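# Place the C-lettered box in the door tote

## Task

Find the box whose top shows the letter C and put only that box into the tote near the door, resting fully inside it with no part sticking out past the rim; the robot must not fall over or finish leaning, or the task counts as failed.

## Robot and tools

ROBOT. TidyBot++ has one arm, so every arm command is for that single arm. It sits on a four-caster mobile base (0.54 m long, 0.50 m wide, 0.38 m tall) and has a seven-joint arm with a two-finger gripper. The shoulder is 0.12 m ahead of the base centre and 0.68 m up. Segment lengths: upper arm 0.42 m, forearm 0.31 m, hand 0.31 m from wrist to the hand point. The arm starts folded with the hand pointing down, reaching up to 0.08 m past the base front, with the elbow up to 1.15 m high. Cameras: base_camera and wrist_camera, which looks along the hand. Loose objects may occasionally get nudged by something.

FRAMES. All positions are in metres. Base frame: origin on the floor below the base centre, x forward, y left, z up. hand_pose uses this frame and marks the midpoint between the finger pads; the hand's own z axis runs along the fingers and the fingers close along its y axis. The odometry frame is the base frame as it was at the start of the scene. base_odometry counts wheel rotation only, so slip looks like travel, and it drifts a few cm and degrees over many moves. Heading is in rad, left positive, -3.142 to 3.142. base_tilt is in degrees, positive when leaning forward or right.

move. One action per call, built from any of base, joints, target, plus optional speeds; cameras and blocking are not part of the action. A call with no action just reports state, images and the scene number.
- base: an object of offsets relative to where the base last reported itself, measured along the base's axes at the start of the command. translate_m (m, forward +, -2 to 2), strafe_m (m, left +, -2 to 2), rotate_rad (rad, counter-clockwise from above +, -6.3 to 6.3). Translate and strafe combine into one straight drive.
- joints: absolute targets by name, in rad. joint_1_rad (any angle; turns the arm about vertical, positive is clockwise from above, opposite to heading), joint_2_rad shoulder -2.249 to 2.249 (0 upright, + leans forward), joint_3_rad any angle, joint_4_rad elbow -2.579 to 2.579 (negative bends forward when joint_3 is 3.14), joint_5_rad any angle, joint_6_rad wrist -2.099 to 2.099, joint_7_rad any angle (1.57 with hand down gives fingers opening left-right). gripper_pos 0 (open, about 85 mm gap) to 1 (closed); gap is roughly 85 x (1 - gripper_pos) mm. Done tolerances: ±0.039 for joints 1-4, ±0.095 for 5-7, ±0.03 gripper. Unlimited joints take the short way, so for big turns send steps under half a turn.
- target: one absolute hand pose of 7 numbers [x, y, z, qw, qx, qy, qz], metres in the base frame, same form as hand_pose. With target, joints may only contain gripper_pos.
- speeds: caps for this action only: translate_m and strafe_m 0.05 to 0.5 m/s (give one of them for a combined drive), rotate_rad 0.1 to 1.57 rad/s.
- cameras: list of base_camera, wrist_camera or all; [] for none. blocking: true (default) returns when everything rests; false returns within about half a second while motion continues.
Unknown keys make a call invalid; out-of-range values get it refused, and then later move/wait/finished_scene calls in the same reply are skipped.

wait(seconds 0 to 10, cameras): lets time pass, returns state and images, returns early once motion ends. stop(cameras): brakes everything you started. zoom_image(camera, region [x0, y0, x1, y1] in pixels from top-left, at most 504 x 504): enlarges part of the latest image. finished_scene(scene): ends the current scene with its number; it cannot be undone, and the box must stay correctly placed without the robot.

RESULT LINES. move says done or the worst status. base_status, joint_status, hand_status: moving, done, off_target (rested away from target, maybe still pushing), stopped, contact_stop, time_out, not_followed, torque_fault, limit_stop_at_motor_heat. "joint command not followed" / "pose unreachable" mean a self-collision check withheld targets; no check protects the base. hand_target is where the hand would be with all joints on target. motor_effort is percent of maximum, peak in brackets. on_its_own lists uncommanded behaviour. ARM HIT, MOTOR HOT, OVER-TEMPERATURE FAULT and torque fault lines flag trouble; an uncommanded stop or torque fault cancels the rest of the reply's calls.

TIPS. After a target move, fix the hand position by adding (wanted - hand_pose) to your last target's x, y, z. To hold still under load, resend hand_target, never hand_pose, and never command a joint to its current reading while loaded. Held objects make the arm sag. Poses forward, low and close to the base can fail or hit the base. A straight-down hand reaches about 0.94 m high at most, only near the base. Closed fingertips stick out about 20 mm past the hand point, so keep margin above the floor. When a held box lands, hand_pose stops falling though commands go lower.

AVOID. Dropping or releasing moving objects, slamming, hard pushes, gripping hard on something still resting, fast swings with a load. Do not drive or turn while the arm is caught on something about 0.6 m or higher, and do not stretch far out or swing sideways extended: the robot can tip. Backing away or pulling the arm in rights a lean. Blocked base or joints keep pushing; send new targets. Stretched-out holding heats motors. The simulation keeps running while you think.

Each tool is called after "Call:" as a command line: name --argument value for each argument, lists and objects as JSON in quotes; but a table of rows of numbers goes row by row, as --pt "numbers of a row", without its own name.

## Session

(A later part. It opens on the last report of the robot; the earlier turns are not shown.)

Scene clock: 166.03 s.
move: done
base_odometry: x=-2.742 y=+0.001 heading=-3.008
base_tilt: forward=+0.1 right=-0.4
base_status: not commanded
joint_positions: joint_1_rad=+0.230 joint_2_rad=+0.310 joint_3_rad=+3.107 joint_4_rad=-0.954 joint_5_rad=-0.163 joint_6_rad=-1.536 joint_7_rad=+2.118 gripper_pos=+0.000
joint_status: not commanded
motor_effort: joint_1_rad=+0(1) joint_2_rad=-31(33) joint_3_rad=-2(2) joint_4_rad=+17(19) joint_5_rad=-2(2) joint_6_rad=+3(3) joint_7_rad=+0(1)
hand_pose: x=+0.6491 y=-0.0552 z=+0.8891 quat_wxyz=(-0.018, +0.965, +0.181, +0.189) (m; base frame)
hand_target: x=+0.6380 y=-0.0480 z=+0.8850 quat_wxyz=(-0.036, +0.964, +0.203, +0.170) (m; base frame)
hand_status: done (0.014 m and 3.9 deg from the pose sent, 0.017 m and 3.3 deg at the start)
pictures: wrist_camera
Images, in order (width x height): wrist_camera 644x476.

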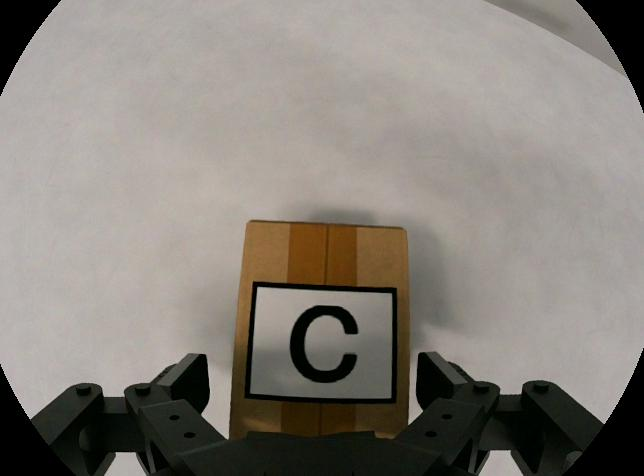

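Call:
move --joints '{"joint_1_rad":0.245,"joint_2_rad":0.29,"joint_4_rad":-1.04,"joint_6_rad":-1.49}' --cameras '["wrist_camera"]'

Scene clock: 170.73 s.
move: done
base_odometry: x=-2.742 y=+0.001 heading=-3.008
base_tilt: forward=+0.1 right=-0.4
base_status: not commanded
joint_positions: joint_1_rad=+0.230 joint_2_rad=+0.297 joint_3_rad=+3.107 joint_4_rad=-1.020 joint_5_rad=-0.163 joint_6_rad=-1.532 joint_7_rad=+2.118 gripper_pos=+0.000
joint_status: all done
motor_effort: joint_1_rad=+0(2) joint_2_rad=-29(32) joint_3_rad=-1(2) joint_4_rad=+16(18) joint_5_rad=-2(2) joint_6_rad=+1(3) joint_7_rad=+0(0)
hand_pose: x=+0.6346 y=-0.0519 z=+0.8697 quat_wxyz=(-0.027, +0.969, +0.180, +0.167) (m; base frame)
hand_target: x=+0.6418 y=-0.0508 z=+0.8709 quat_wxyz=(-0.030, +0.963, +0.193, +0.185) (m; base frame)
hand_status: not commanded
pictures: wrist_camera
Images, in order (width x height): wrist_camera 644x476.

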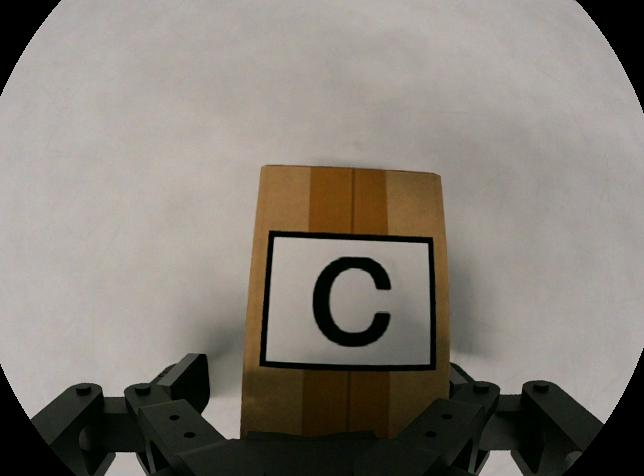

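Call:
move --joints '{"joint_1_rad":0.25,"joint_6_rad":-1.39}' --cameras '["wrist_camera"]'

Scene clock: 174.47 s.
move: done
base_odometry: x=-2.742 y=+0.001 heading=-3.008
base_tilt: forward=+0.1 right=-0.5
base_status: not commanded
joint_positions: joint_1_rad=+0.230 joint_2_rad=+0.297 joint_3_rad=+3.107 joint_4_rad=-1.027 joint_5_rad=-0.163 joint_6_rad=-1.447 joint_7_rad=+2.118 gripper_pos=+0.000
joint_status: all done
motor_effort: joint_1_rad=+0(2) joint_2_rad=-31(32) joint_3_rad=-1(2) joint_4_rad=+18(18) joint_5_rad=-2(2) joint_6_rad=+3(4) joint_7_rad=+0(0)
hand_pose: x=+0.6575 y=-0.0569 z=+0.8753 quat_wxyz=(-0.014, +0.964, +0.175, +0.202) (m; base frame)
hand_target: x=+0.6697 y=-0.0603 z=+0.8821 quat_wxyz=(-0.010, +0.955, +0.184, +0.231) (m; base frame)
hand_status: not commanded
pictures: wrist_camera
Images, in order (width x height): wrist_camera 644x476.

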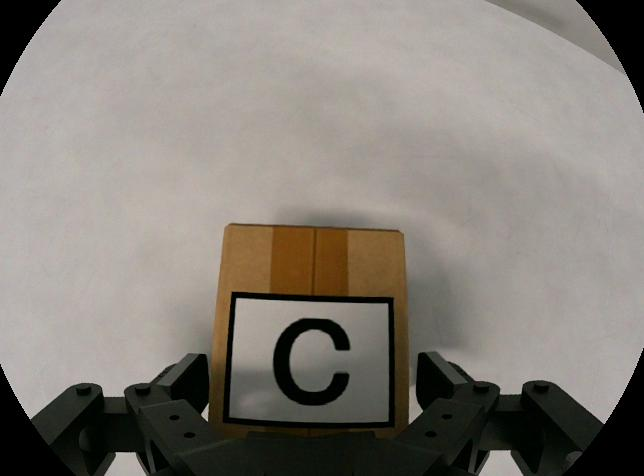

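Call:
move --joints '{"joint_4_rad":-1.09,"joint_6_rad":-1.35}' --cameras '["wrist_camera"]'

Scene clock: 178.93 s.
move: done
base_odometry: x=-2.742 y=+0.001 heading=-3.008
base_tilt: forward=+0.1 right=-0.4
base_status: not commanded
joint_positions: joint_1_rad=+0.230 joint_2_rad=+0.284 joint_3_rad=+3.107 joint_4_rad=-1.060 joint_5_rad=-0.164 joint_6_rad=-1.420 joint_7_rad=+2.118 gripper_pos=+0.000
joint_status: all done
motor_effort: joint_1_rad=+0(1) joint_2_rad=-26(31) joint_3_rad=-1(2) joint_4_rad=+14(18) joint_5_rad=-1(2) joint_6_rad=+2(3) joint_7_rad=+0(0)
hand_pose: x=+0.6560 y=-0.0564 z=+0.8720 quat_wxyz=(-0.013, +0.963, +0.173, +0.206) (m; base frame)
hand_target: x=+0.6705 y=-0.0607 z=+0.8655 quat_wxyz=(-0.012, +0.957, +0.180, +0.226) (m; base frame)
hand_status: not commanded
pictures: wrist_camera
Images, in order (width x height): wrist_camera 644x476.

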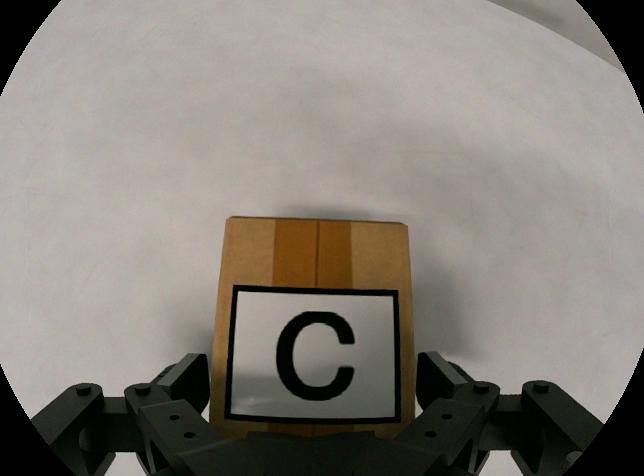

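Call:
move --joints '{"joint_4_rad":-1.02,"joint_7_rad":2.05}' --cameras '["wrist_camera"]'

Call:
zoom_image --camera "wrist_camera" --region '[180, 300, 450, 440]'

Scene clock: 189.60 s.
move: done
base_odometry: x=-2.742 y=+0.001 heading=-3.008
base_tilt: forward=+0.1 right=-0.4
base_status: not commanded
joint_positions: joint_1_rad=+0.230 joint_2_rad=+0.285 joint_3_rad=+3.107 joint_4_rad=-1.033 joint_5_rad=-0.164 joint_6_rad=-1.420 joint_7_rad=+2.086 gripper_pos=+0.000
joint_status: all done
motor_effort: joint_1_rad=+0(1) joint_2_rad=-31(32) joint_3_rad=-1(2) joint_4_rad=+18(19) joint_5_rad=-2(2) joint_6_rad=+3(4) joint_7_rad=+0(1)
hand_pose: x=+0.6617 y=-0.0577 z=+0.8832 quat_wxyz=(-0.011, +0.963, +0.158, +0.218) (m; base frame)
hand_target: x=+0.6844 y=-0.0641 z=+0.8963 quat_wxyz=(-0.013, +0.958, +0.130, +0.257) (m; base frame)
hand_status: not commanded
pictures: wrist_camera
Images, in order (width x height): wrist_camera 644x476.

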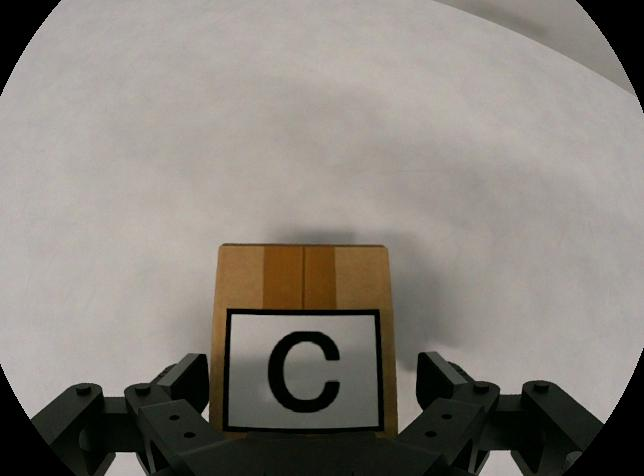

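Scaled by 1.867.

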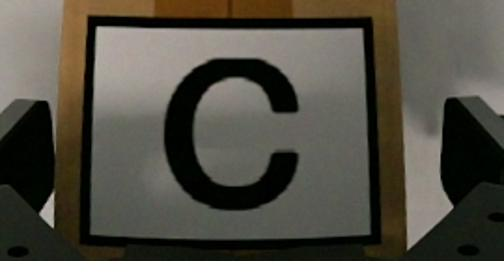

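Call:
move --joints '{"joint_4_rad":-1.1,"joint_6_rad":-1.35}' --cameras '["wrist_camera"]'

Scene clock: 195.03 s.
move: done
base_odometry: x=-2.742 y=+0.001 heading=-3.008
base_tilt: forward=+0.1 right=-0.5
base_status: not commanded
joint_positions: joint_1_rad=+0.231 joint_2_rad=+0.279 joint_3_rad=+3.107 joint_4_rad=-1.069 joint_5_rad=-0.166 joint_6_rad=-1.416 joint_7_rad=+2.086 gripper_pos=+0.000
joint_status: all done
motor_effort: joint_1_rad=+0(1) joint_2_rad=-26(31) joint_3_rad=-2(2) joint_4_rad=+14(18) joint_5_rad=-1(2) joint_6_rad=+2(4) joint_7_rad=+0(1)
hand_pose: x=+0.6544 y=-0.0559 z=+0.8712 quat_wxyz=(-0.017, +0.966, +0.156, +0.206) (m; base frame)
hand_target: x=+0.6683 y=-0.0602 z=+0.8612 quat_wxyz=(-0.026, +0.967, +0.128, +0.221) (m; base frame)
hand_status: not commanded
pictures: wrist_camera
Images, in order (width x height): wrist_camera 644x476.

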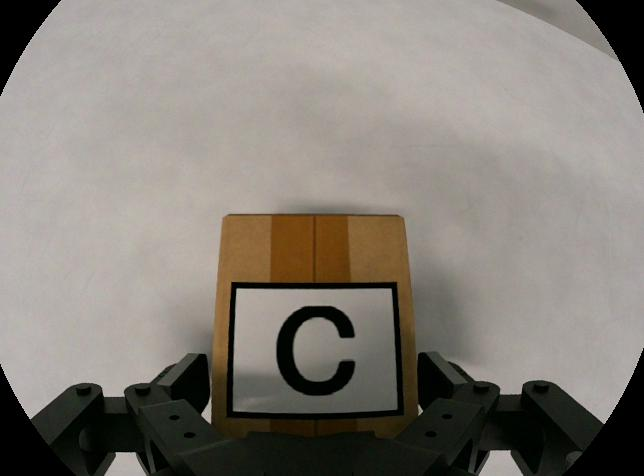

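Call:
zoom_image --camera "wrist_camera" --region '[180, 320, 450, 450]'

Scaled by 1.867.

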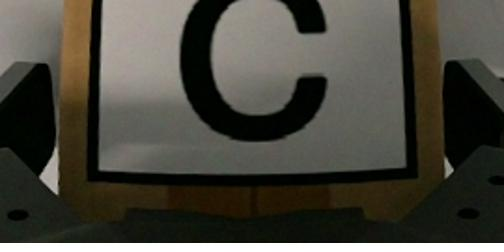

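Call:
move --joints '{"joint_4_rad":-1.14,"joint_6_rad":-1.31}' --cameras '["wrist_camera"]'

Call:
zoom_image --camera "wrist_camera" --region '[180, 320, 450, 450]'

Scene clock: 208.13 s.
move: off_target
base_odometry: x=-2.742 y=+0.001 heading=-3.008
base_tilt: forward=+0.0 right=-0.4
base_status: not commanded
joint_positions: joint_1_rad=+0.231 joint_2_rad=+0.263 joint_3_rad=+3.107 joint_4_rad=-1.097 joint_5_rad=-0.166 joint_6_rad=-1.385 joint_7_rad=+2.086 gripper_pos=+0.000
joint_status: joint_4_rad off_target (ended at -1.097, target -1.140); the others done
motor_effort: joint_1_rad=+0(1) joint_2_rad=-21(26) joint_3_rad=-2(2) joint_4_rad=+13(15) joint_5_rad=-1(1) joint_6_rad=+2(3) joint_7_rad=+0(1)
hand_pose: x=+0.6541 y=-0.0560 z=+0.8714 quat_wxyz=(-0.013, +0.964, +0.155, +0.214) (m; base frame)
hand_target: x=+0.6704 y=-0.0611 z=+0.8488 quat_wxyz=(-0.026, +0.967, +0.124, +0.220) (m; base frame)
hand_status: not commanded
pictures: wrist_camera
Images, in order (width x height): wrist_camera 644x476.

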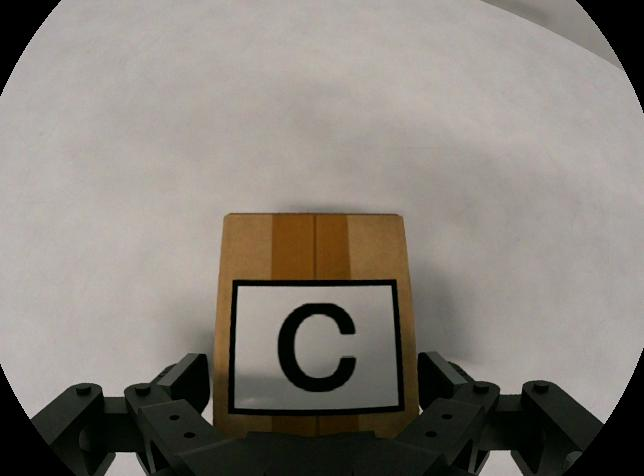

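Scaled by 1.867.

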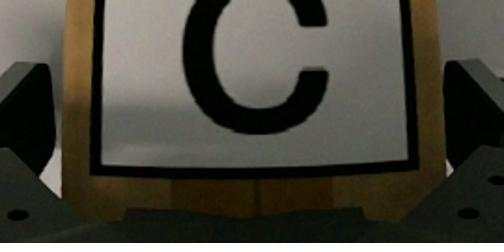

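Call:
move --joints '{"joint_4_rad":-1.14,"joint_6_rad":-1.27}' --cameras '["wrist_camera"]'

Call:
zoom_image --camera "wrist_camera" --region '[180, 320, 450, 450]'

Scene clock: 213.07 s.
move: done
base_odometry: x=-2.742 y=+0.001 heading=-3.008
base_tilt: forward=+0.1 right=-0.4
base_status: not commanded
joint_positions: joint_1_rad=+0.231 joint_2_rad=+0.263 joint_3_rad=+3.107 joint_4_rad=-1.107 joint_5_rad=-0.167 joint_6_rad=-1.344 joint_7_rad=+2.086 gripper_pos=+0.000
joint_status: all done
motor_effort: joint_1_rad=+1(1) joint_2_rad=-23(26) joint_3_rad=-1(2) joint_4_rad=+14(16) joint_5_rad=+0(1) joint_6_rad=+3(4) joint_7_rad=+0(1)
hand_pose: x=+0.6635 y=-0.0582 z=+0.8725 quat_wxyz=(-0.008, +0.961, +0.152, +0.229) (m; base frame)
hand_target: x=+0.6814 y=-0.0642 z=+0.8538 quat_wxyz=(-0.019, +0.963, +0.121, +0.239) (m; base frame)
hand_status: not commanded
pictures: wrist_camera
Images, in order (width x height): wrist_camera 644x476.

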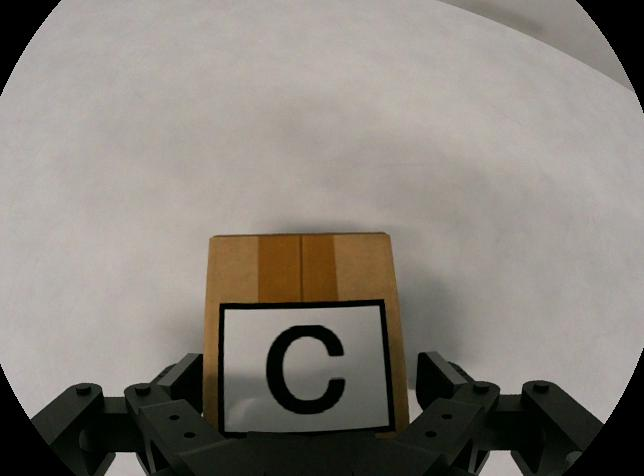

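Scaled by 1.867.

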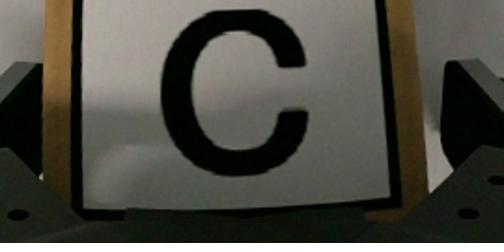

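Call:
move --joints '{"joint_4_rad":-1.07,"joint_6_rad":-1.33}' --cameras '[]'

Call:
move --joints '{"gripper_pos":1}' --cameras '["wrist_camera"]'

Scene clock: 217.67 s.
move: done
base_odometry: x=-2.742 y=+0.001 heading=-3.008
base_tilt: forward=+0.1 right=-0.4
base_status: not commanded
joint_positions: joint_1_rad=+0.231 joint_2_rad=+0.274 joint_3_rad=+3.107 joint_4_rad=-1.085 joint_5_rad=-0.167 joint_6_rad=-1.344 joint_7_rad=+2.086 gripper_pos=+0.000
joint_status: all done
motor_effort: joint_1_rad=-1(1) joint_2_rad=-30(32) joint_3_rad=-1(2) joint_4_rad=+18(19) joint_5_rad=-2(2) joint_6_rad=+4(4) joint_7_rad=+0(1)
hand_pose: x=+0.6701 y=-0.0596 z=+0.8762 quat_wxyz=(-0.006, +0.960, +0.152, +0.234) (m; base frame)
hand_target: x=+0.6801 y=-0.0632 z=+0.8769 quat_wxyz=(-0.018, +0.961, +0.127, +0.243) (m; base frame)
hand_status: not commanded
pictures: none
No camera images: "cameras" was empty.

Scene clock: 218.77 s.
move: off_target
base_odometry: x=-2.742 y=+0.001 heading=-3.008
base_tilt: forward=+0.1 right=-0.4
base_status: not commanded
joint_positions: joint_1_rad=+0.231 joint_2_rad=+0.273 joint_3_rad=+3.107 joint_4_rad=-1.069 joint_5_rad=-0.168 joint_6_rad=-1.344 joint_7_rad=+2.086 gripper_pos=+0.333
joint_status: gripper_pos off_target (ended at +0.333, target +1.000)
motor_effort: joint_1_rad=+1(1) joint_2_rad=-28(33) joint_3_rad=-1(2) joint_4_rad=+16(19) joint_5_rad=-1(2) joint_6_rad=+3(4) joint_7_rad=+0(1)
hand_pose: x=+0.6733 y=-0.0598 z=+0.8835 quat_wxyz=(-0.005, +0.958, +0.152, +0.242) (m; base frame)
hand_target: x=+0.6801 y=-0.0632 z=+0.8769 quat_wxyz=(-0.018, +0.961, +0.127, +0.243) (m; base frame)
hand_status: not commanded
pictures: wrist_camera
Images, in order (width x height): wrist_camera 644x476.

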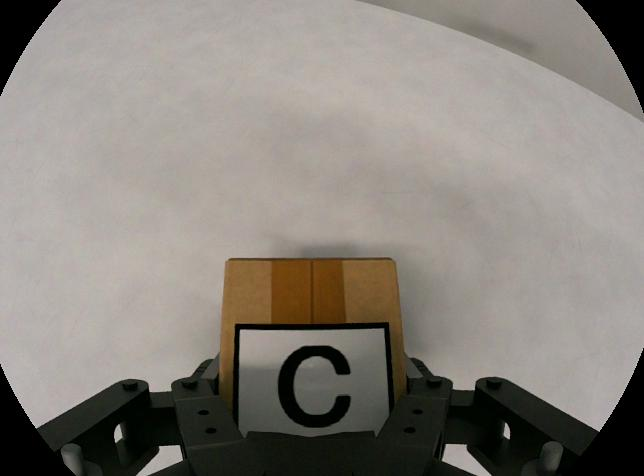

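Call:
move --target '[0.60,-0.05,0.975,-0.018,0.961,0.127,0.243]' --cameras '["wrist_camera"]'

Scene clock: 223.13 s.
move: done
base_odometry: x=-2.742 y=+0.001 heading=-3.008
base_tilt: forward=+0.1 right=-0.5
base_status: not commanded
joint_positions: joint_1_rad=+0.228 joint_2_rad=+0.170 joint_3_rad=+3.167 joint_4_rad=-0.906 joint_5_rad=-0.182 joint_6_rad=-1.546 joint_7_rad=+2.079 gripper_pos=+0.333
joint_status: not commanded
motor_effort: joint_1_rad=+1(1) joint_2_rad=-26(36) joint_3_rad=-1(2) joint_4_rad=+18(20) joint_5_rad=-2(2) joint_6_rad=+5(5) joint_7_rad=+0(0)
hand_pose: x=+0.6178 y=-0.0684 z=+0.9802 quat_wxyz=(+0.015, +0.952, +0.144, +0.270) (m; base frame)
hand_target: x=+0.6000 y=-0.0500 z=+0.9750 quat_wxyz=(-0.018, +0.961, +0.127, +0.243) (m; base frame)
hand_status: done (0.026 m and 5.4 deg from the pose sent, 0.118 m and 3.3 deg at the start)
pictures: wrist_camera
Images, in order (width x height): wrist_camera 644x476.

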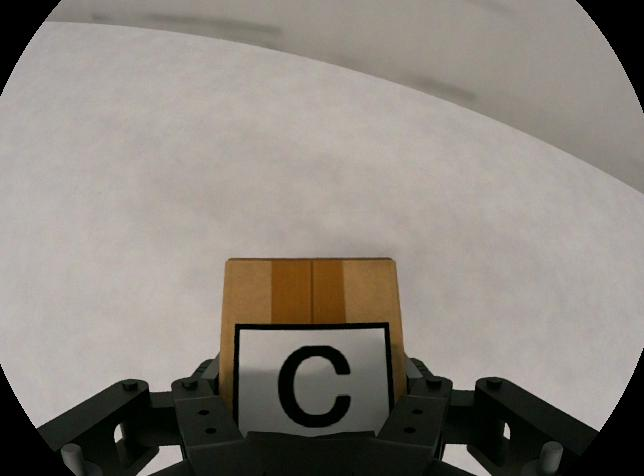

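Call:
move --base '{"translate_m": -0.5}' --cameras '[]'

Call:
move --base '{"rotate_rad": -3.14}' --target '[0.45,0,0.98,0,0.970,0,0.242]'

Scene clock: 230.90 s.
move: done
base_odometry: x=-2.247 y=+0.067 heading=-3.009
base_tilt: forward=+0.1 right=-0.4
base_status: done
joint_positions: joint_1_rad=+0.226 joint_2_rad=+0.165 joint_3_rad=+3.169 joint_4_rad=-0.906 joint_5_rad=-0.184 joint_6_rad=-1.553 joint_7_rad=+2.079 gripper_pos=+0.333
joint_status: not commanded
motor_effort: joint_1_rad=+0(1) joint_2_rad=-27(32) joint_3_rad=-1(2) joint_4_rad=+18(19) joint_5_rad=-2(2) joint_6_rad=+5(5) joint_7_rad=+0(1)
hand_pose: x=+0.6149 y=-0.0664 z=+0.9815 quat_wxyz=(+0.014, +0.952, +0.145, +0.269) (m; base frame)
hand_target: x=+0.6000 y=-0.0500 z=+0.9750 quat_wxyz=(-0.018, +0.961, +0.127, +0.243) (m; base frame)
hand_status: not commanded
pictures: none
No camera images: "cameras" was empty.

Scene clock: 234.20 s.
move: done
base_odometry: x=-2.247 y=+0.067 heading=+0.135
base_tilt: forward=+0.1 right=-0.4
base_status: done
joint_positions: joint_1_rad=+0.010 joint_2_rad=-0.178 joint_3_rad=+3.169 joint_4_rad=-1.227 joint_5_rad=-0.028 joint_6_rad=-1.553 joint_7_rad=+1.633 gripper_pos=+0.333
joint_status: not commanded
motor_effort: joint_1_rad=+0(3) joint_2_rad=-12(28) joint_3_rad=+0(2) joint_4_rad=+18(18) joint_5_rad=-1(2) joint_6_rad=+5(5) joint_7_rad=+0(0)
hand_pose: x=+0.4772 y=-0.0043 z=+0.9857 quat_wxyz=(-0.003, +0.964, +0.015, +0.267) (m; base frame)
hand_target: x=+0.4500 y=+0.0000 z=+0.9800 quat_wxyz=(+0.000, +0.970, +0.000, +0.242) (m; base frame)
hand_status: done (0.028 m and 3.4 deg from the pose sent, 0.178 m and 17.2 deg at the start)
pictures: base_camera, wrist_camera
Images, in order (width x height): base_camera 644x364, wrist_camera 644x476.

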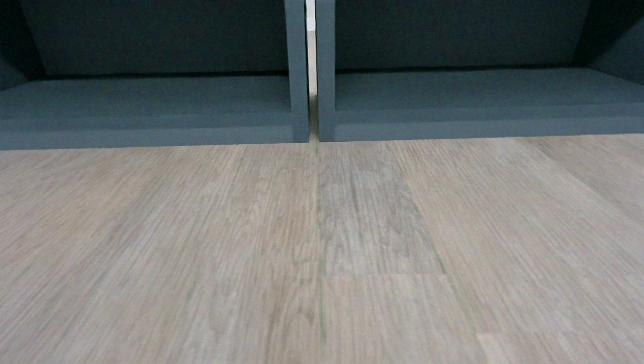

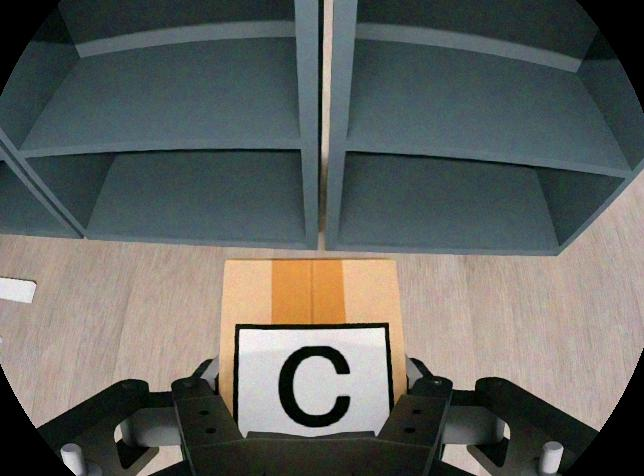

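Call:
move --base '{"strafe_m": -1.38}'

Call:
move --base '{"translate_m": 1.0}'

Scene clock: 241.77 s.
move: done
base_odometry: x=-2.060 y=-1.301 heading=+0.134
base_tilt: forward=+0.0 right=-0.4
base_status: done
joint_positions: joint_1_rad=+0.006 joint_2_rad=-0.179 joint_3_rad=+3.167 joint_4_rad=-1.227 joint_5_rad=-0.025 joint_6_rad=-1.553 joint_7_rad=+1.633 gripper_pos=+0.333
joint_status: not commanded
motor_effort: joint_1_rad=+0(2) joint_2_rad=-12(14) joint_3_rad=+0(2) joint_4_rad=+18(18) joint_5_rad=-1(2) joint_6_rad=+5(5) joint_7_rad=+0(1)
hand_pose: x=+0.4769 y=-0.0035 z=+0.9859 quat_wxyz=(-0.002, +0.964, +0.017, +0.267) (m; base frame)
hand_target: x=+0.4500 y=+0.0000 z=+0.9800 quat_wxyz=(+0.000, +0.970, +0.000, +0.242) (m; base frame)
hand_status: not commanded
pictures: base_camera, wrist_camera
Images, in order (width x height): base_camera 644x364, wrist_camera 644x476.

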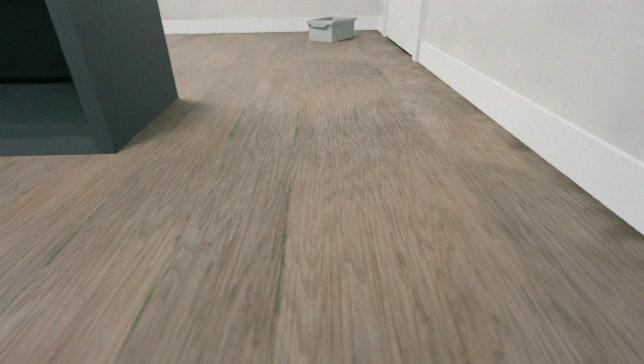

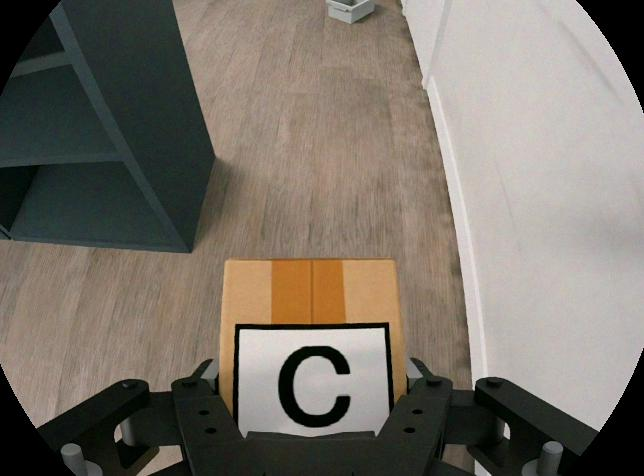

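Scene clock: 245.13 s.
move: done
base_odometry: x=-1.069 y=-1.167 heading=+0.133
base_tilt: forward=+0.1 right=-0.4
base_status: done
joint_positions: joint_1_rad=+0.006 joint_2_rad=-0.194 joint_3_rad=+3.167 joint_4_rad=-1.229 joint_5_rad=-0.025 joint_6_rad=-1.553 joint_7_rad=+1.633 gripper_pos=+0.333
joint_status: not commanded
motor_effort: joint_1_rad=+0(2) joint_2_rad=-12(15) joint_3_rad=+0(2) joint_4_rad=+18(18) joint_5_rad=-1(1) joint_6_rad=+5(6) joint_7_rad=+0(0)
hand_pose: x=+0.4721 y=-0.0036 z=+0.9904 quat_wxyz=(-0.002, +0.962, +0.017, +0.273) (m; base frame)
hand_target: x=+0.4500 y=+0.0000 z=+0.9800 quat_wxyz=(+0.000, +0.970, +0.000, +0.242) (m; base frame)
hand_status: not commanded
pictures: base_camera, wrist_camera
Images, in order (width x height): base_camera 644x364, wrist_camera 644x476.

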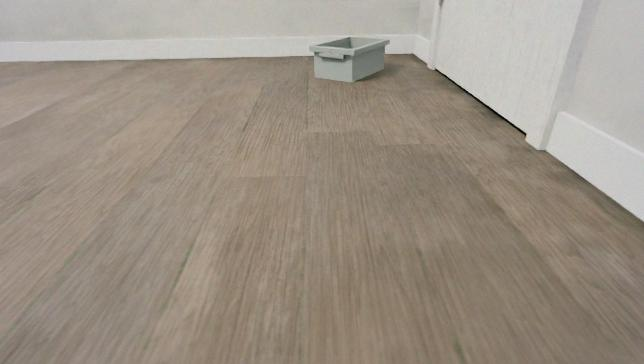

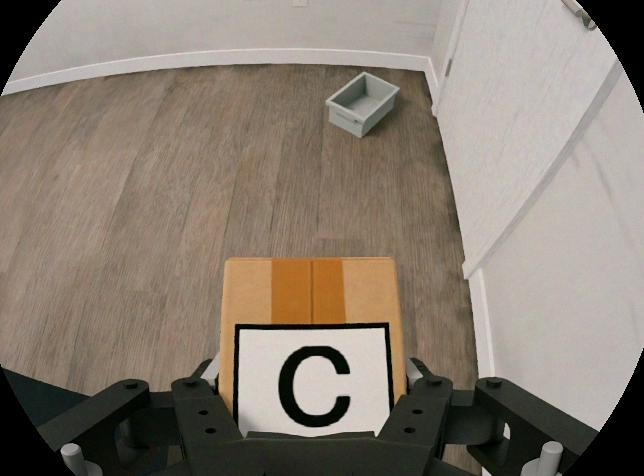

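Call:
move --base '{"translate_m": 0.7,"strafe_m":-0.0}'

Scene clock: 249.93 s.
move: done
base_odometry: x=-0.375 y=-1.074 heading=+0.133
base_tilt: forward=+0.1 right=-0.4
base_status: done
joint_positions: joint_1_rad=+0.006 joint_2_rad=-0.198 joint_3_rad=+3.167 joint_4_rad=-1.230 joint_5_rad=-0.025 joint_6_rad=-1.553 joint_7_rad=+1.633 gripper_pos=+0.333
joint_status: not commanded
motor_effort: joint_1_rad=+0(1) joint_2_rad=-11(15) joint_3_rad=+0(2) joint_4_rad=+18(18) joint_5_rad=-1(1) joint_6_rad=+5(6) joint_7_rad=+0(1)
hand_pose: x=+0.4709 y=-0.0036 z=+0.9915 quat_wxyz=(-0.002, +0.961, +0.017, +0.275) (m; base frame)
hand_target: x=+0.4500 y=+0.0000 z=+0.9800 quat_wxyz=(+0.000, +0.970, +0.000, +0.242) (m; base frame)
hand_status: not commanded
pictures: base_camera, wrist_camera
Images, in order (width x height): base_camera 644x364, wrist_camera 644x476.

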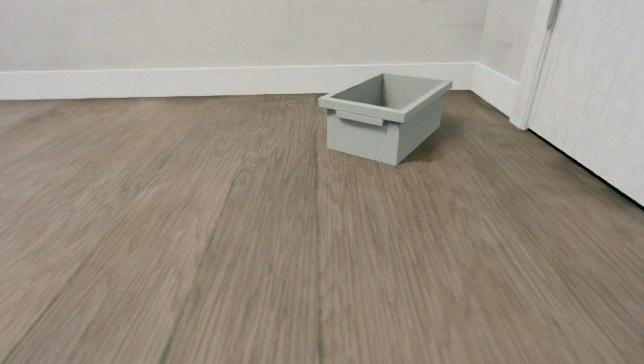

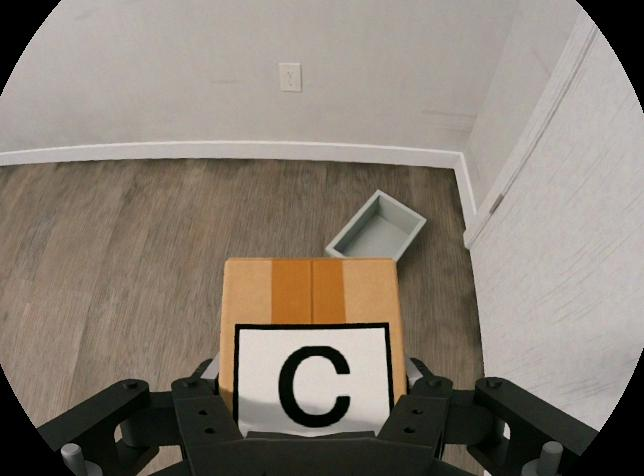

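Call:
move --base '{"translate_m": 0.42,"strafe_m":-0.06}' --cameras '[]'

Call:
move --target '[0.62,-0.10,0.6,0.08,0.916,-0.319,0.228]'

Scene clock: 260.07 s.
move: done
base_odometry: x=+0.049 y=-1.078 heading=+0.134
base_tilt: forward=+0.0 right=-0.4
base_status: done
joint_positions: joint_1_rad=+0.006 joint_2_rad=-0.196 joint_3_rad=+3.167 joint_4_rad=-1.230 joint_5_rad=-0.025 joint_6_rad=-1.553 joint_7_rad=+1.633 gripper_pos=+0.333
joint_status: not commanded
motor_effort: joint_1_rad=+0(1) joint_2_rad=-12(16) joint_3_rad=+0(2) joint_4_rad=+18(18) joint_5_rad=-1(2) joint_6_rad=+5(6) joint_7_rad=+0(1)
hand_pose: x=+0.4712 y=-0.0036 z=+0.9908 quat_wxyz=(-0.002, +0.962, +0.017, +0.274) (m; base frame)
hand_target: x=+0.4500 y=+0.0000 z=+0.9800 quat_wxyz=(+0.000, +0.970, +0.000, +0.242) (m; base frame)
hand_status: not commanded
pictures: none
No camera images: "cameras" was empty.

Scene clock: 262.43 s.
move: done
base_odometry: x=+0.049 y=-1.078 heading=+0.134
base_tilt: forward=+0.1 right=-0.5
base_status: not commanded
joint_positions: joint_1_rad=-0.309 joint_2_rad=+0.347 joint_3_rad=+3.595 joint_4_rad=-1.915 joint_5_rad=+0.176 joint_6_rad=-0.571 joint_7_rad=+0.875 gripper_pos=+0.333
joint_status: not commanded
motor_effort: joint_1_rad=+0(1) joint_2_rad=-28(31) joint_3_rad=+3(3) joint_4_rad=+15(19) joint_5_rad=+1(1) joint_6_rad=+3(5) joint_7_rad=+0(1)
hand_pose: x=+0.6000 y=-0.0978 z=+0.6014 quat_wxyz=(+0.081, +0.925, -0.316, +0.194) (m; base frame)
hand_target: x=+0.6200 y=-0.1000 z=+0.6000 quat_wxyz=(+0.080, +0.916, -0.319, +0.228) (m; base frame)
hand_status: done (0.020 m and 4.0 deg from the pose sent, 0.429 m and 40.5 deg at the start)
pictures: base_camera, wrist_camera
Images, in order (width x height): base_camera 644x364, wrist_camera 644x476.

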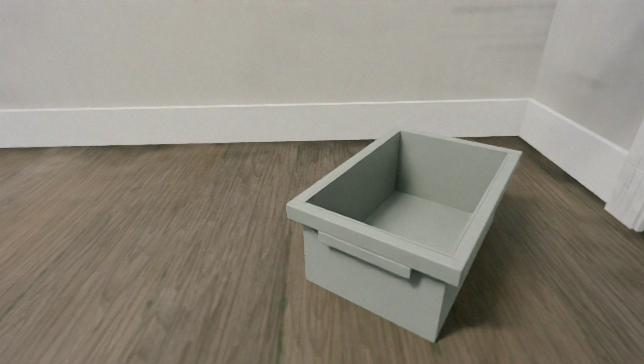

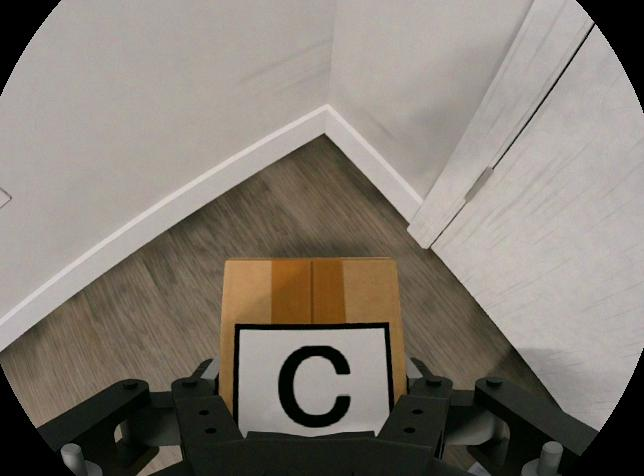

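Call:
zoom_image --camera "wrist_camera" --region '[400, 330, 560, 476]'

Scaled by 3.150.

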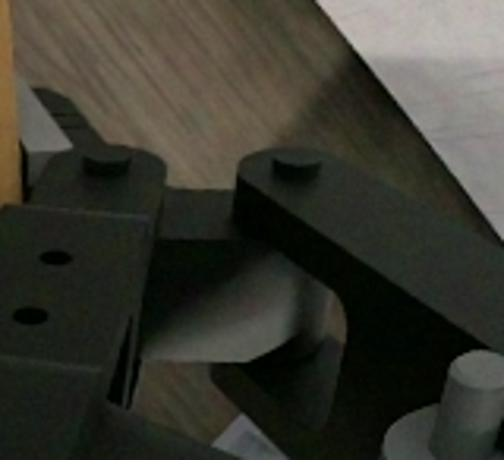

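Call:
move --target '[0.62,-0.10,0.33,0.08,0.916,-0.319,0.228]'

Scene clock: 276.00 s.
move: done
base_odometry: x=+0.049 y=-1.078 heading=+0.134
base_tilt: forward=+0.1 right=-0.5
base_status: not commanded
joint_positions: joint_1_rad=-0.177 joint_2_rad=+0.965 joint_3_rad=+3.412 joint_4_rad=-2.036 joint_5_rad=-0.373 joint_6_rad=+0.187 joint_7_rad=+1.202 gripper_pos=+0.333
joint_status: not commanded
motor_effort: joint_1_rad=+0(2) joint_2_rad=-37(39) joint_3_rad=+4(5) joint_4_rad=+4(15) joint_5_rad=-1(1) joint_6_rad=+4(4) joint_7_rad=+0(1)
hand_pose: x=+0.6156 y=-0.0883 z=+0.3341 quat_wxyz=(+0.071, +0.919, -0.330, +0.206) (m; base frame)
hand_target: x=+0.6200 y=-0.1000 z=+0.3300 quat_wxyz=(+0.080, +0.916, -0.319, +0.228) (m; base frame)
hand_status: done (0.013 m and 3.0 deg from the pose sent, 0.272 m and 4.0 deg at the start)
pictures: base_camera, wrist_camera
Images, in order (width x height): base_camera 644x364, wrist_camera 644x476.

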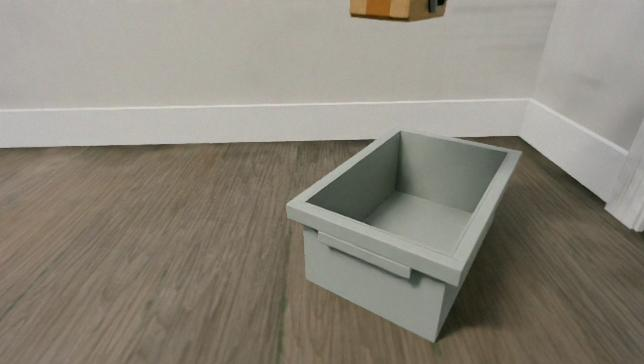

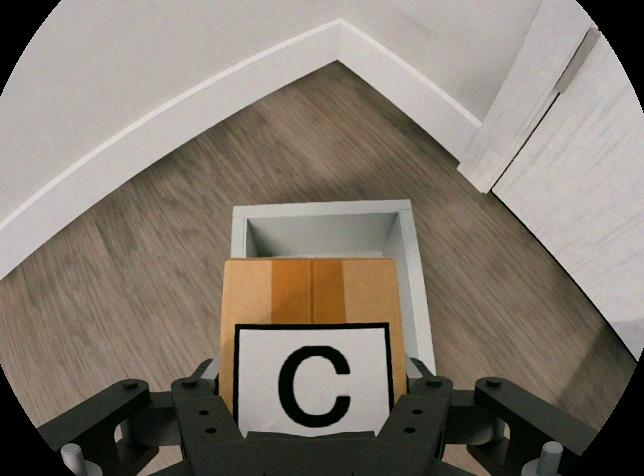

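Call:
move --target '[0.635,-0.127,0.2,0.08,0.916,-0.319,0.228]' --cameras '[]'

Call:
move --target '[0.635,-0.127,0.13,0.08,0.916,-0.319,0.228]'

Scene clock: 282.53 s.
move: done
base_odometry: x=+0.049 y=-1.078 heading=+0.134
base_tilt: forward=+0.1 right=-0.4
base_status: not commanded
joint_positions: joint_1_rad=-0.050 joint_2_rad=+1.298 joint_3_rad=+3.322 joint_4_rad=-1.862 joint_5_rad=-0.374 joint_6_rad=+0.337 joint_7_rad=+1.203 gripper_pos=+0.333
joint_status: not commanded
motor_effort: joint_1_rad=+1(2) joint_2_rad=-40(42) joint_3_rad=+4(5) joint_4_rad=+1(5) joint_5_rad=-1(1) joint_6_rad=+3(4) joint_7_rad=+0(1)
hand_pose: x=+0.6120 y=-0.1212 z=+0.1993 quat_wxyz=(+0.083, +0.916, -0.342, +0.192) (m; base frame)
hand_target: x=+0.6350 y=-0.1270 z=+0.2000 quat_wxyz=(+0.080, +0.916, -0.319, +0.228) (m; base frame)
hand_status: done (0.024 m and 4.9 deg from the pose sent, 0.141 m and 3.0 deg at the start)
pictures: none
No camera images: "cameras" was empty.

Scene clock: 283.93 s.
move: done
base_odometry: x=+0.049 y=-1.078 heading=+0.134
base_tilt: forward=+0.1 right=-0.5
base_status: not commanded
joint_positions: joint_1_rad=-0.045 joint_2_rad=+1.471 joint_3_rad=+3.307 joint_4_rad=-1.728 joint_5_rad=-0.374 joint_6_rad=+0.377 joint_7_rad=+1.203 gripper_pos=+0.333
joint_status: not commanded
motor_effort: joint_1_rad=+0(1) joint_2_rad=-41(44) joint_3_rad=+4(4) joint_4_rad=+0(2) joint_5_rad=-1(1) joint_6_rad=+4(4) joint_7_rad=+0(1)
hand_pose: x=+0.6142 y=-0.1187 z=+0.1280 quat_wxyz=(+0.083, +0.921, -0.328, +0.192) (m; base frame)
hand_target: x=+0.6350 y=-0.1270 z=+0.1300 quat_wxyz=(+0.080, +0.916, -0.319, +0.228) (m; base frame)
hand_status: done (0.022 m and 4.4 deg from the pose sent, 0.073 m and 4.9 deg at the start)
pictures: base_camera, wrist_camera
Images, in order (width x height): base_camera 644x364, wrist_camera 644x476.

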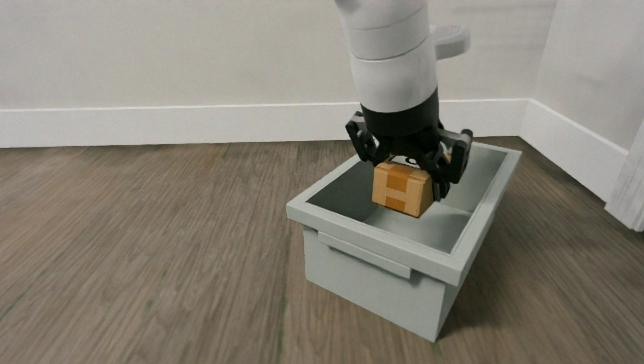

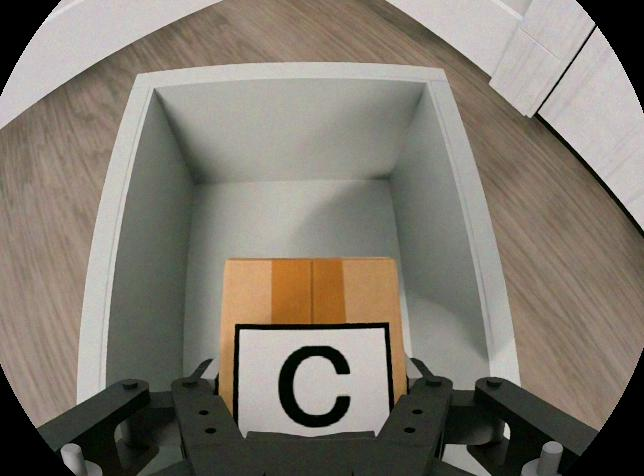

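Call:
move --target '[0.645,-0.128,0.085,0.08,0.916,-0.319,0.228]' --cameras '[]'

Call:
move --target '[0.645,-0.128,0.06,0.08,0.916,-0.319,0.228]'

Scene clock: 288.27 s.
move: done
base_odometry: x=+0.049 y=-1.078 heading=+0.134
base_tilt: forward=+0.1 right=-0.4
base_status: not commanded
joint_positions: joint_1_rad=-0.045 joint_2_rad=+1.570 joint_3_rad=+3.307 joint_4_rad=-1.594 joint_5_rad=-0.374 joint_6_rad=+0.377 joint_7_rad=+1.203 gripper_pos=+0.333
joint_status: not commanded
motor_effort: joint_1_rad=+0(1) joint_2_rad=-42(44) joint_3_rad=+3(4) joint_4_rad=+1(2) joint_5_rad=-1(1) joint_6_rad=+4(4) joint_7_rad=+0(0)
hand_pose: x=+0.6387 y=-0.1164 z=+0.0890 quat_wxyz=(+0.076, +0.921, -0.320, +0.208) (m; base frame)
hand_target: x=+0.6450 y=-0.1280 z=+0.0850 quat_wxyz=(+0.080, +0.916, -0.319, +0.228) (m; base frame)
hand_status: done (0.014 m and 2.5 deg from the pose sent, 0.054 m and 4.4 deg at the start)
pictures: none
No camera images: "cameras" was empty.

Scene clock: 289.13 s.
move: done
base_odometry: x=+0.049 y=-1.078 heading=+0.134
base_tilt: forward=+0.1 right=-0.4
base_status: not commanded
joint_positions: joint_1_rad=-0.045 joint_2_rad=+1.629 joint_3_rad=+3.307 joint_4_rad=-1.527 joint_5_rad=-0.378 joint_6_rad=+0.377 joint_7_rad=+1.203 gripper_pos=+0.333
joint_status: not commanded
motor_effort: joint_1_rad=+0(1) joint_2_rad=-42(44) joint_3_rad=+3(4) joint_4_rad=+1(2) joint_5_rad=-1(1) joint_6_rad=+4(4) joint_7_rad=+0(0)
hand_pose: x=+0.6430 y=-0.1154 z=+0.0648 quat_wxyz=(+0.073, +0.922, -0.317, +0.211) (m; base frame)
hand_target: x=+0.6450 y=-0.1280 z=+0.0600 quat_wxyz=(+0.080, +0.916, -0.319, +0.228) (m; base frame)
hand_status: done (0.014 m and 2.2 deg from the pose sent, 0.032 m and 2.5 deg at the start)
pictures: base_camera, wrist_camera
Images, in order (width x height): base_camera 644x364, wrist_camera 644x476.

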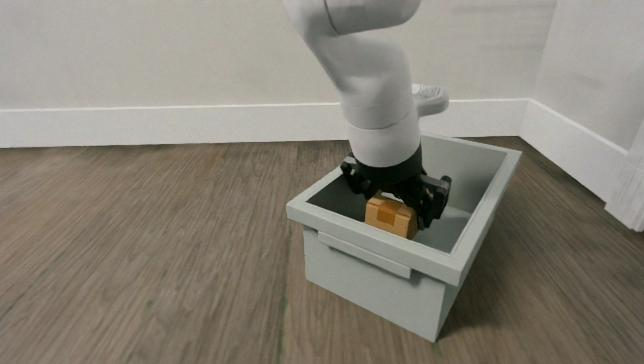

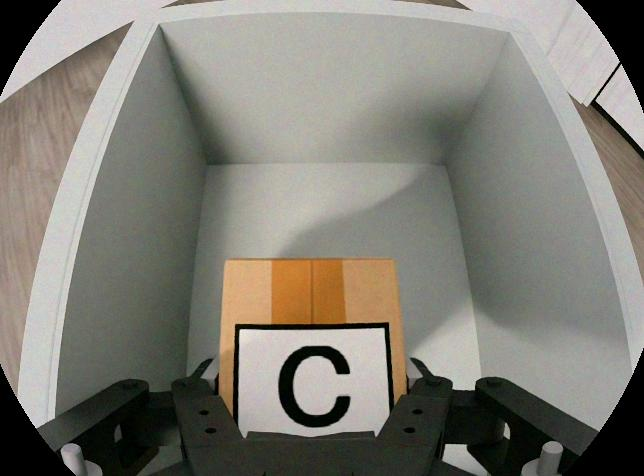

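Call:
move --target '[0.65,-0.128,0.042,0.08,0.916,-0.319,0.228]' --cameras '["wrist_camera"]'

Call:
move --target '[0.65,-0.128,0.03,0.08,0.916,-0.319,0.228]' --cameras '["base_camera","wrist_camera"]'

Scene clock: 292.57 s.
move: done
base_odometry: x=+0.049 y=-1.078 heading=+0.134
base_tilt: forward=+0.0 right=-0.4
base_status: not commanded
joint_positions: joint_1_rad=-0.045 joint_2_rad=+1.670 joint_3_rad=+3.307 joint_4_rad=-1.466 joint_5_rad=-0.394 joint_6_rad=+0.377 joint_7_rad=+1.203 gripper_pos=+0.333
joint_status: not commanded
motor_effort: joint_1_rad=+1(2) joint_2_rad=-42(44) joint_3_rad=+3(4) joint_4_rad=+2(2) joint_5_rad=-1(1) joint_6_rad=+4(4) joint_7_rad=+0(1)
hand_pose: x=+0.6537 y=-0.1151 z=+0.0498 quat_wxyz=(+0.070, +0.919, -0.320, +0.221) (m; base frame)
hand_target: x=+0.6500 y=-0.1280 z=+0.0420 quat_wxyz=(+0.080, +0.916, -0.319, +0.228) (m; base frame)
hand_status: done (0.015 m and 1.5 deg from the pose sent, 0.027 m and 2.2 deg at the start)
pictures: wrist_camera
Images, in order (width x height): wrist_camera 644x476.

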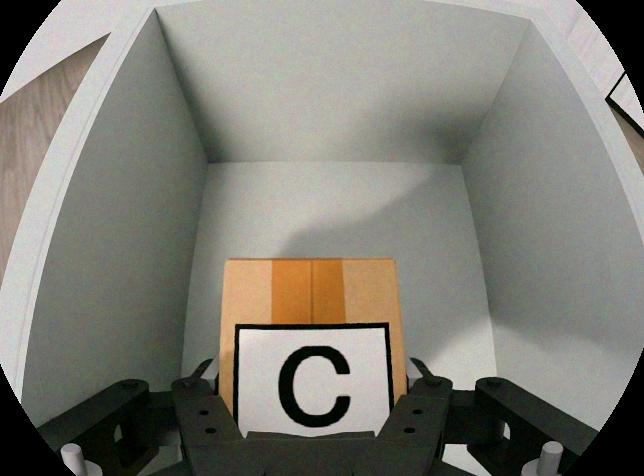

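Scene clock: 293.30 s.
move: done
base_odometry: x=+0.049 y=-1.078 heading=+0.134
base_tilt: forward=+0.1 right=-0.4
base_status: not commanded
joint_positions: joint_1_rad=-0.045 joint_2_rad=+1.699 joint_3_rad=+3.307 joint_4_rad=-1.432 joint_5_rad=-0.403 joint_6_rad=+0.377 joint_7_rad=+1.203 gripper_pos=+0.333
joint_status: not commanded
motor_effort: joint_1_rad=+1(2) joint_2_rad=-42(44) joint_3_rad=+3(4) joint_4_rad=+2(3) joint_5_rad=-1(1) joint_6_rad=+4(4) joint_7_rad=+0(0)
hand_pose: x=+0.6556 y=-0.1149 z=+0.0382 quat_wxyz=(+0.069, +0.917, -0.322, +0.223) (m; base frame)
hand_target: x=+0.6500 y=-0.1280 z=+0.0300 quat_wxyz=(+0.080, +0.916, -0.319, +0.228) (m; base frame)
hand_status: done (0.016 m and 1.5 deg from the pose sent, 0.024 m and 1.5 deg at the start)
pictures: base_camera, wrist_camera
Images, in order (width x height): base_camera 644x364, wrist_camera 644x476.

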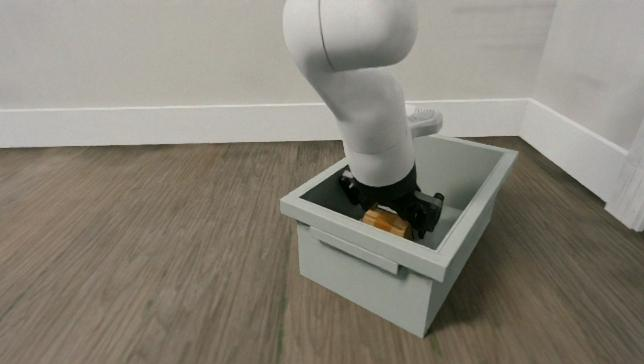

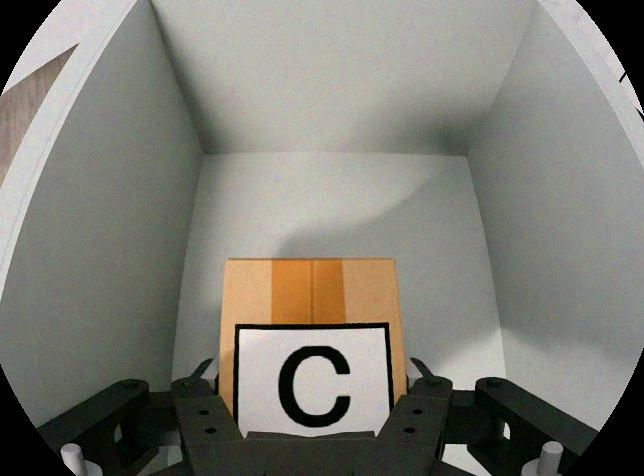

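Call:
move --target '[0.655,-0.128,0.018,0.08,0.916,-0.319,0.228]'

Scene clock: 295.90 s.
move: done
base_odometry: x=+0.049 y=-1.078 heading=+0.134
base_tilt: forward=+0.1 right=-0.4
base_status: not commanded
joint_positions: joint_1_rad=-0.045 joint_2_rad=+1.727 joint_3_rad=+3.307 joint_4_rad=-1.383 joint_5_rad=-0.420 joint_6_rad=+0.377 joint_7_rad=+1.203 gripper_pos=+0.333
joint_status: not commanded
motor_effort: joint_1_rad=+1(1) joint_2_rad=-39(43) joint_3_rad=+2(4) joint_4_rad=+3(4) joint_5_rad=-1(1) joint_6_rad=+4(4) joint_7_rad=+0(0)
hand_pose: x=+0.6663 y=-0.1146 z=+0.0293 quat_wxyz=(+0.065, +0.913, -0.327, +0.233) (m; base frame)
hand_target: x=+0.6550 y=-0.1280 z=+0.0180 quat_wxyz=(+0.080, +0.916, -0.319, +0.228) (m; base frame)
hand_status: done (0.021 m and 2.1 deg from the pose sent, 0.024 m and 1.5 deg at the start)
pictures: base_camera, wrist_camera
Images, in order (width x height): base_camera 644x364, wrist_camera 644x476.

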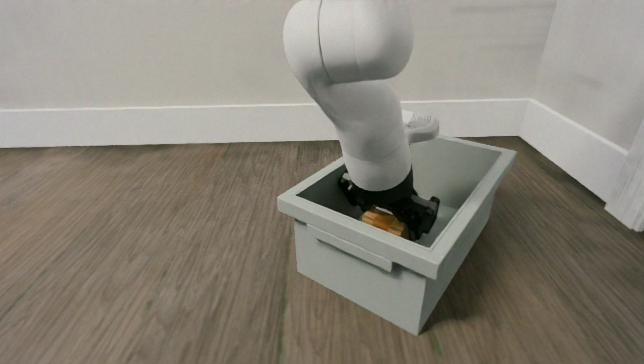

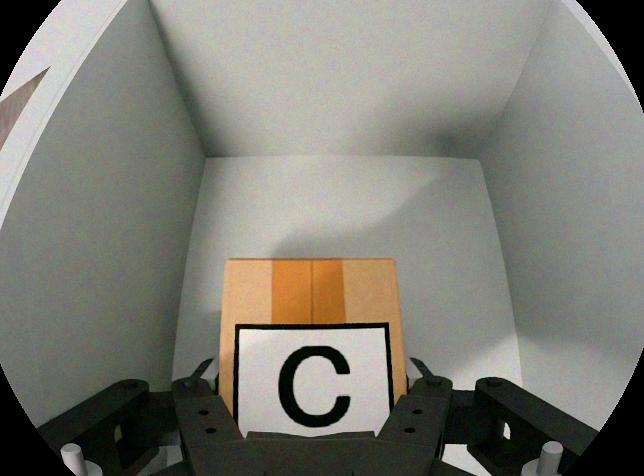

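Call:
move --joints '{"gripper_pos":0.18}'

Scene clock: 299.13 s.
move: done
base_odometry: x=+0.049 y=-1.078 heading=+0.134
base_tilt: forward=+0.1 right=-0.4
base_status: not commanded
joint_positions: joint_1_rad=-0.045 joint_2_rad=+1.730 joint_3_rad=+3.307 joint_4_rad=-1.381 joint_5_rad=-0.420 joint_6_rad=+0.377 joint_7_rad=+1.203 gripper_pos=+0.180
joint_status: all done
motor_effort: joint_1_rad=+0(1) joint_2_rad=-42(43) joint_3_rad=+3(4) joint_4_rad=+2(4) joint_5_rad=-1(1) joint_6_rad=+4(4) joint_7_rad=+0(1)
hand_pose: x=+0.6655 y=-0.1146 z=+0.0280 quat_wxyz=(+0.065, +0.914, -0.327, +0.233) (m; base frame)
hand_target: x=+0.6550 y=-0.1280 z=+0.0180 quat_wxyz=(+0.080, +0.916, -0.319, +0.228) (m; base frame)
hand_status: not commanded
pictures: base_camera, wrist_camera
Images, in order (width x height): base_camera 644x364, wrist_camera 644x476.

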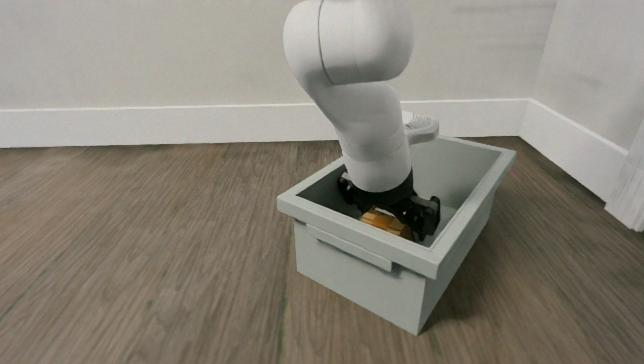

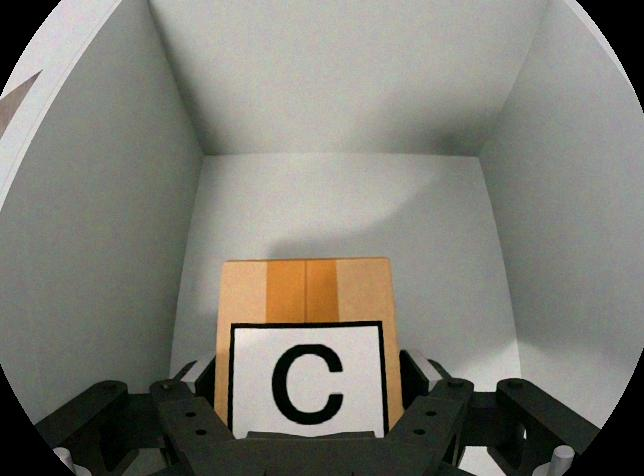

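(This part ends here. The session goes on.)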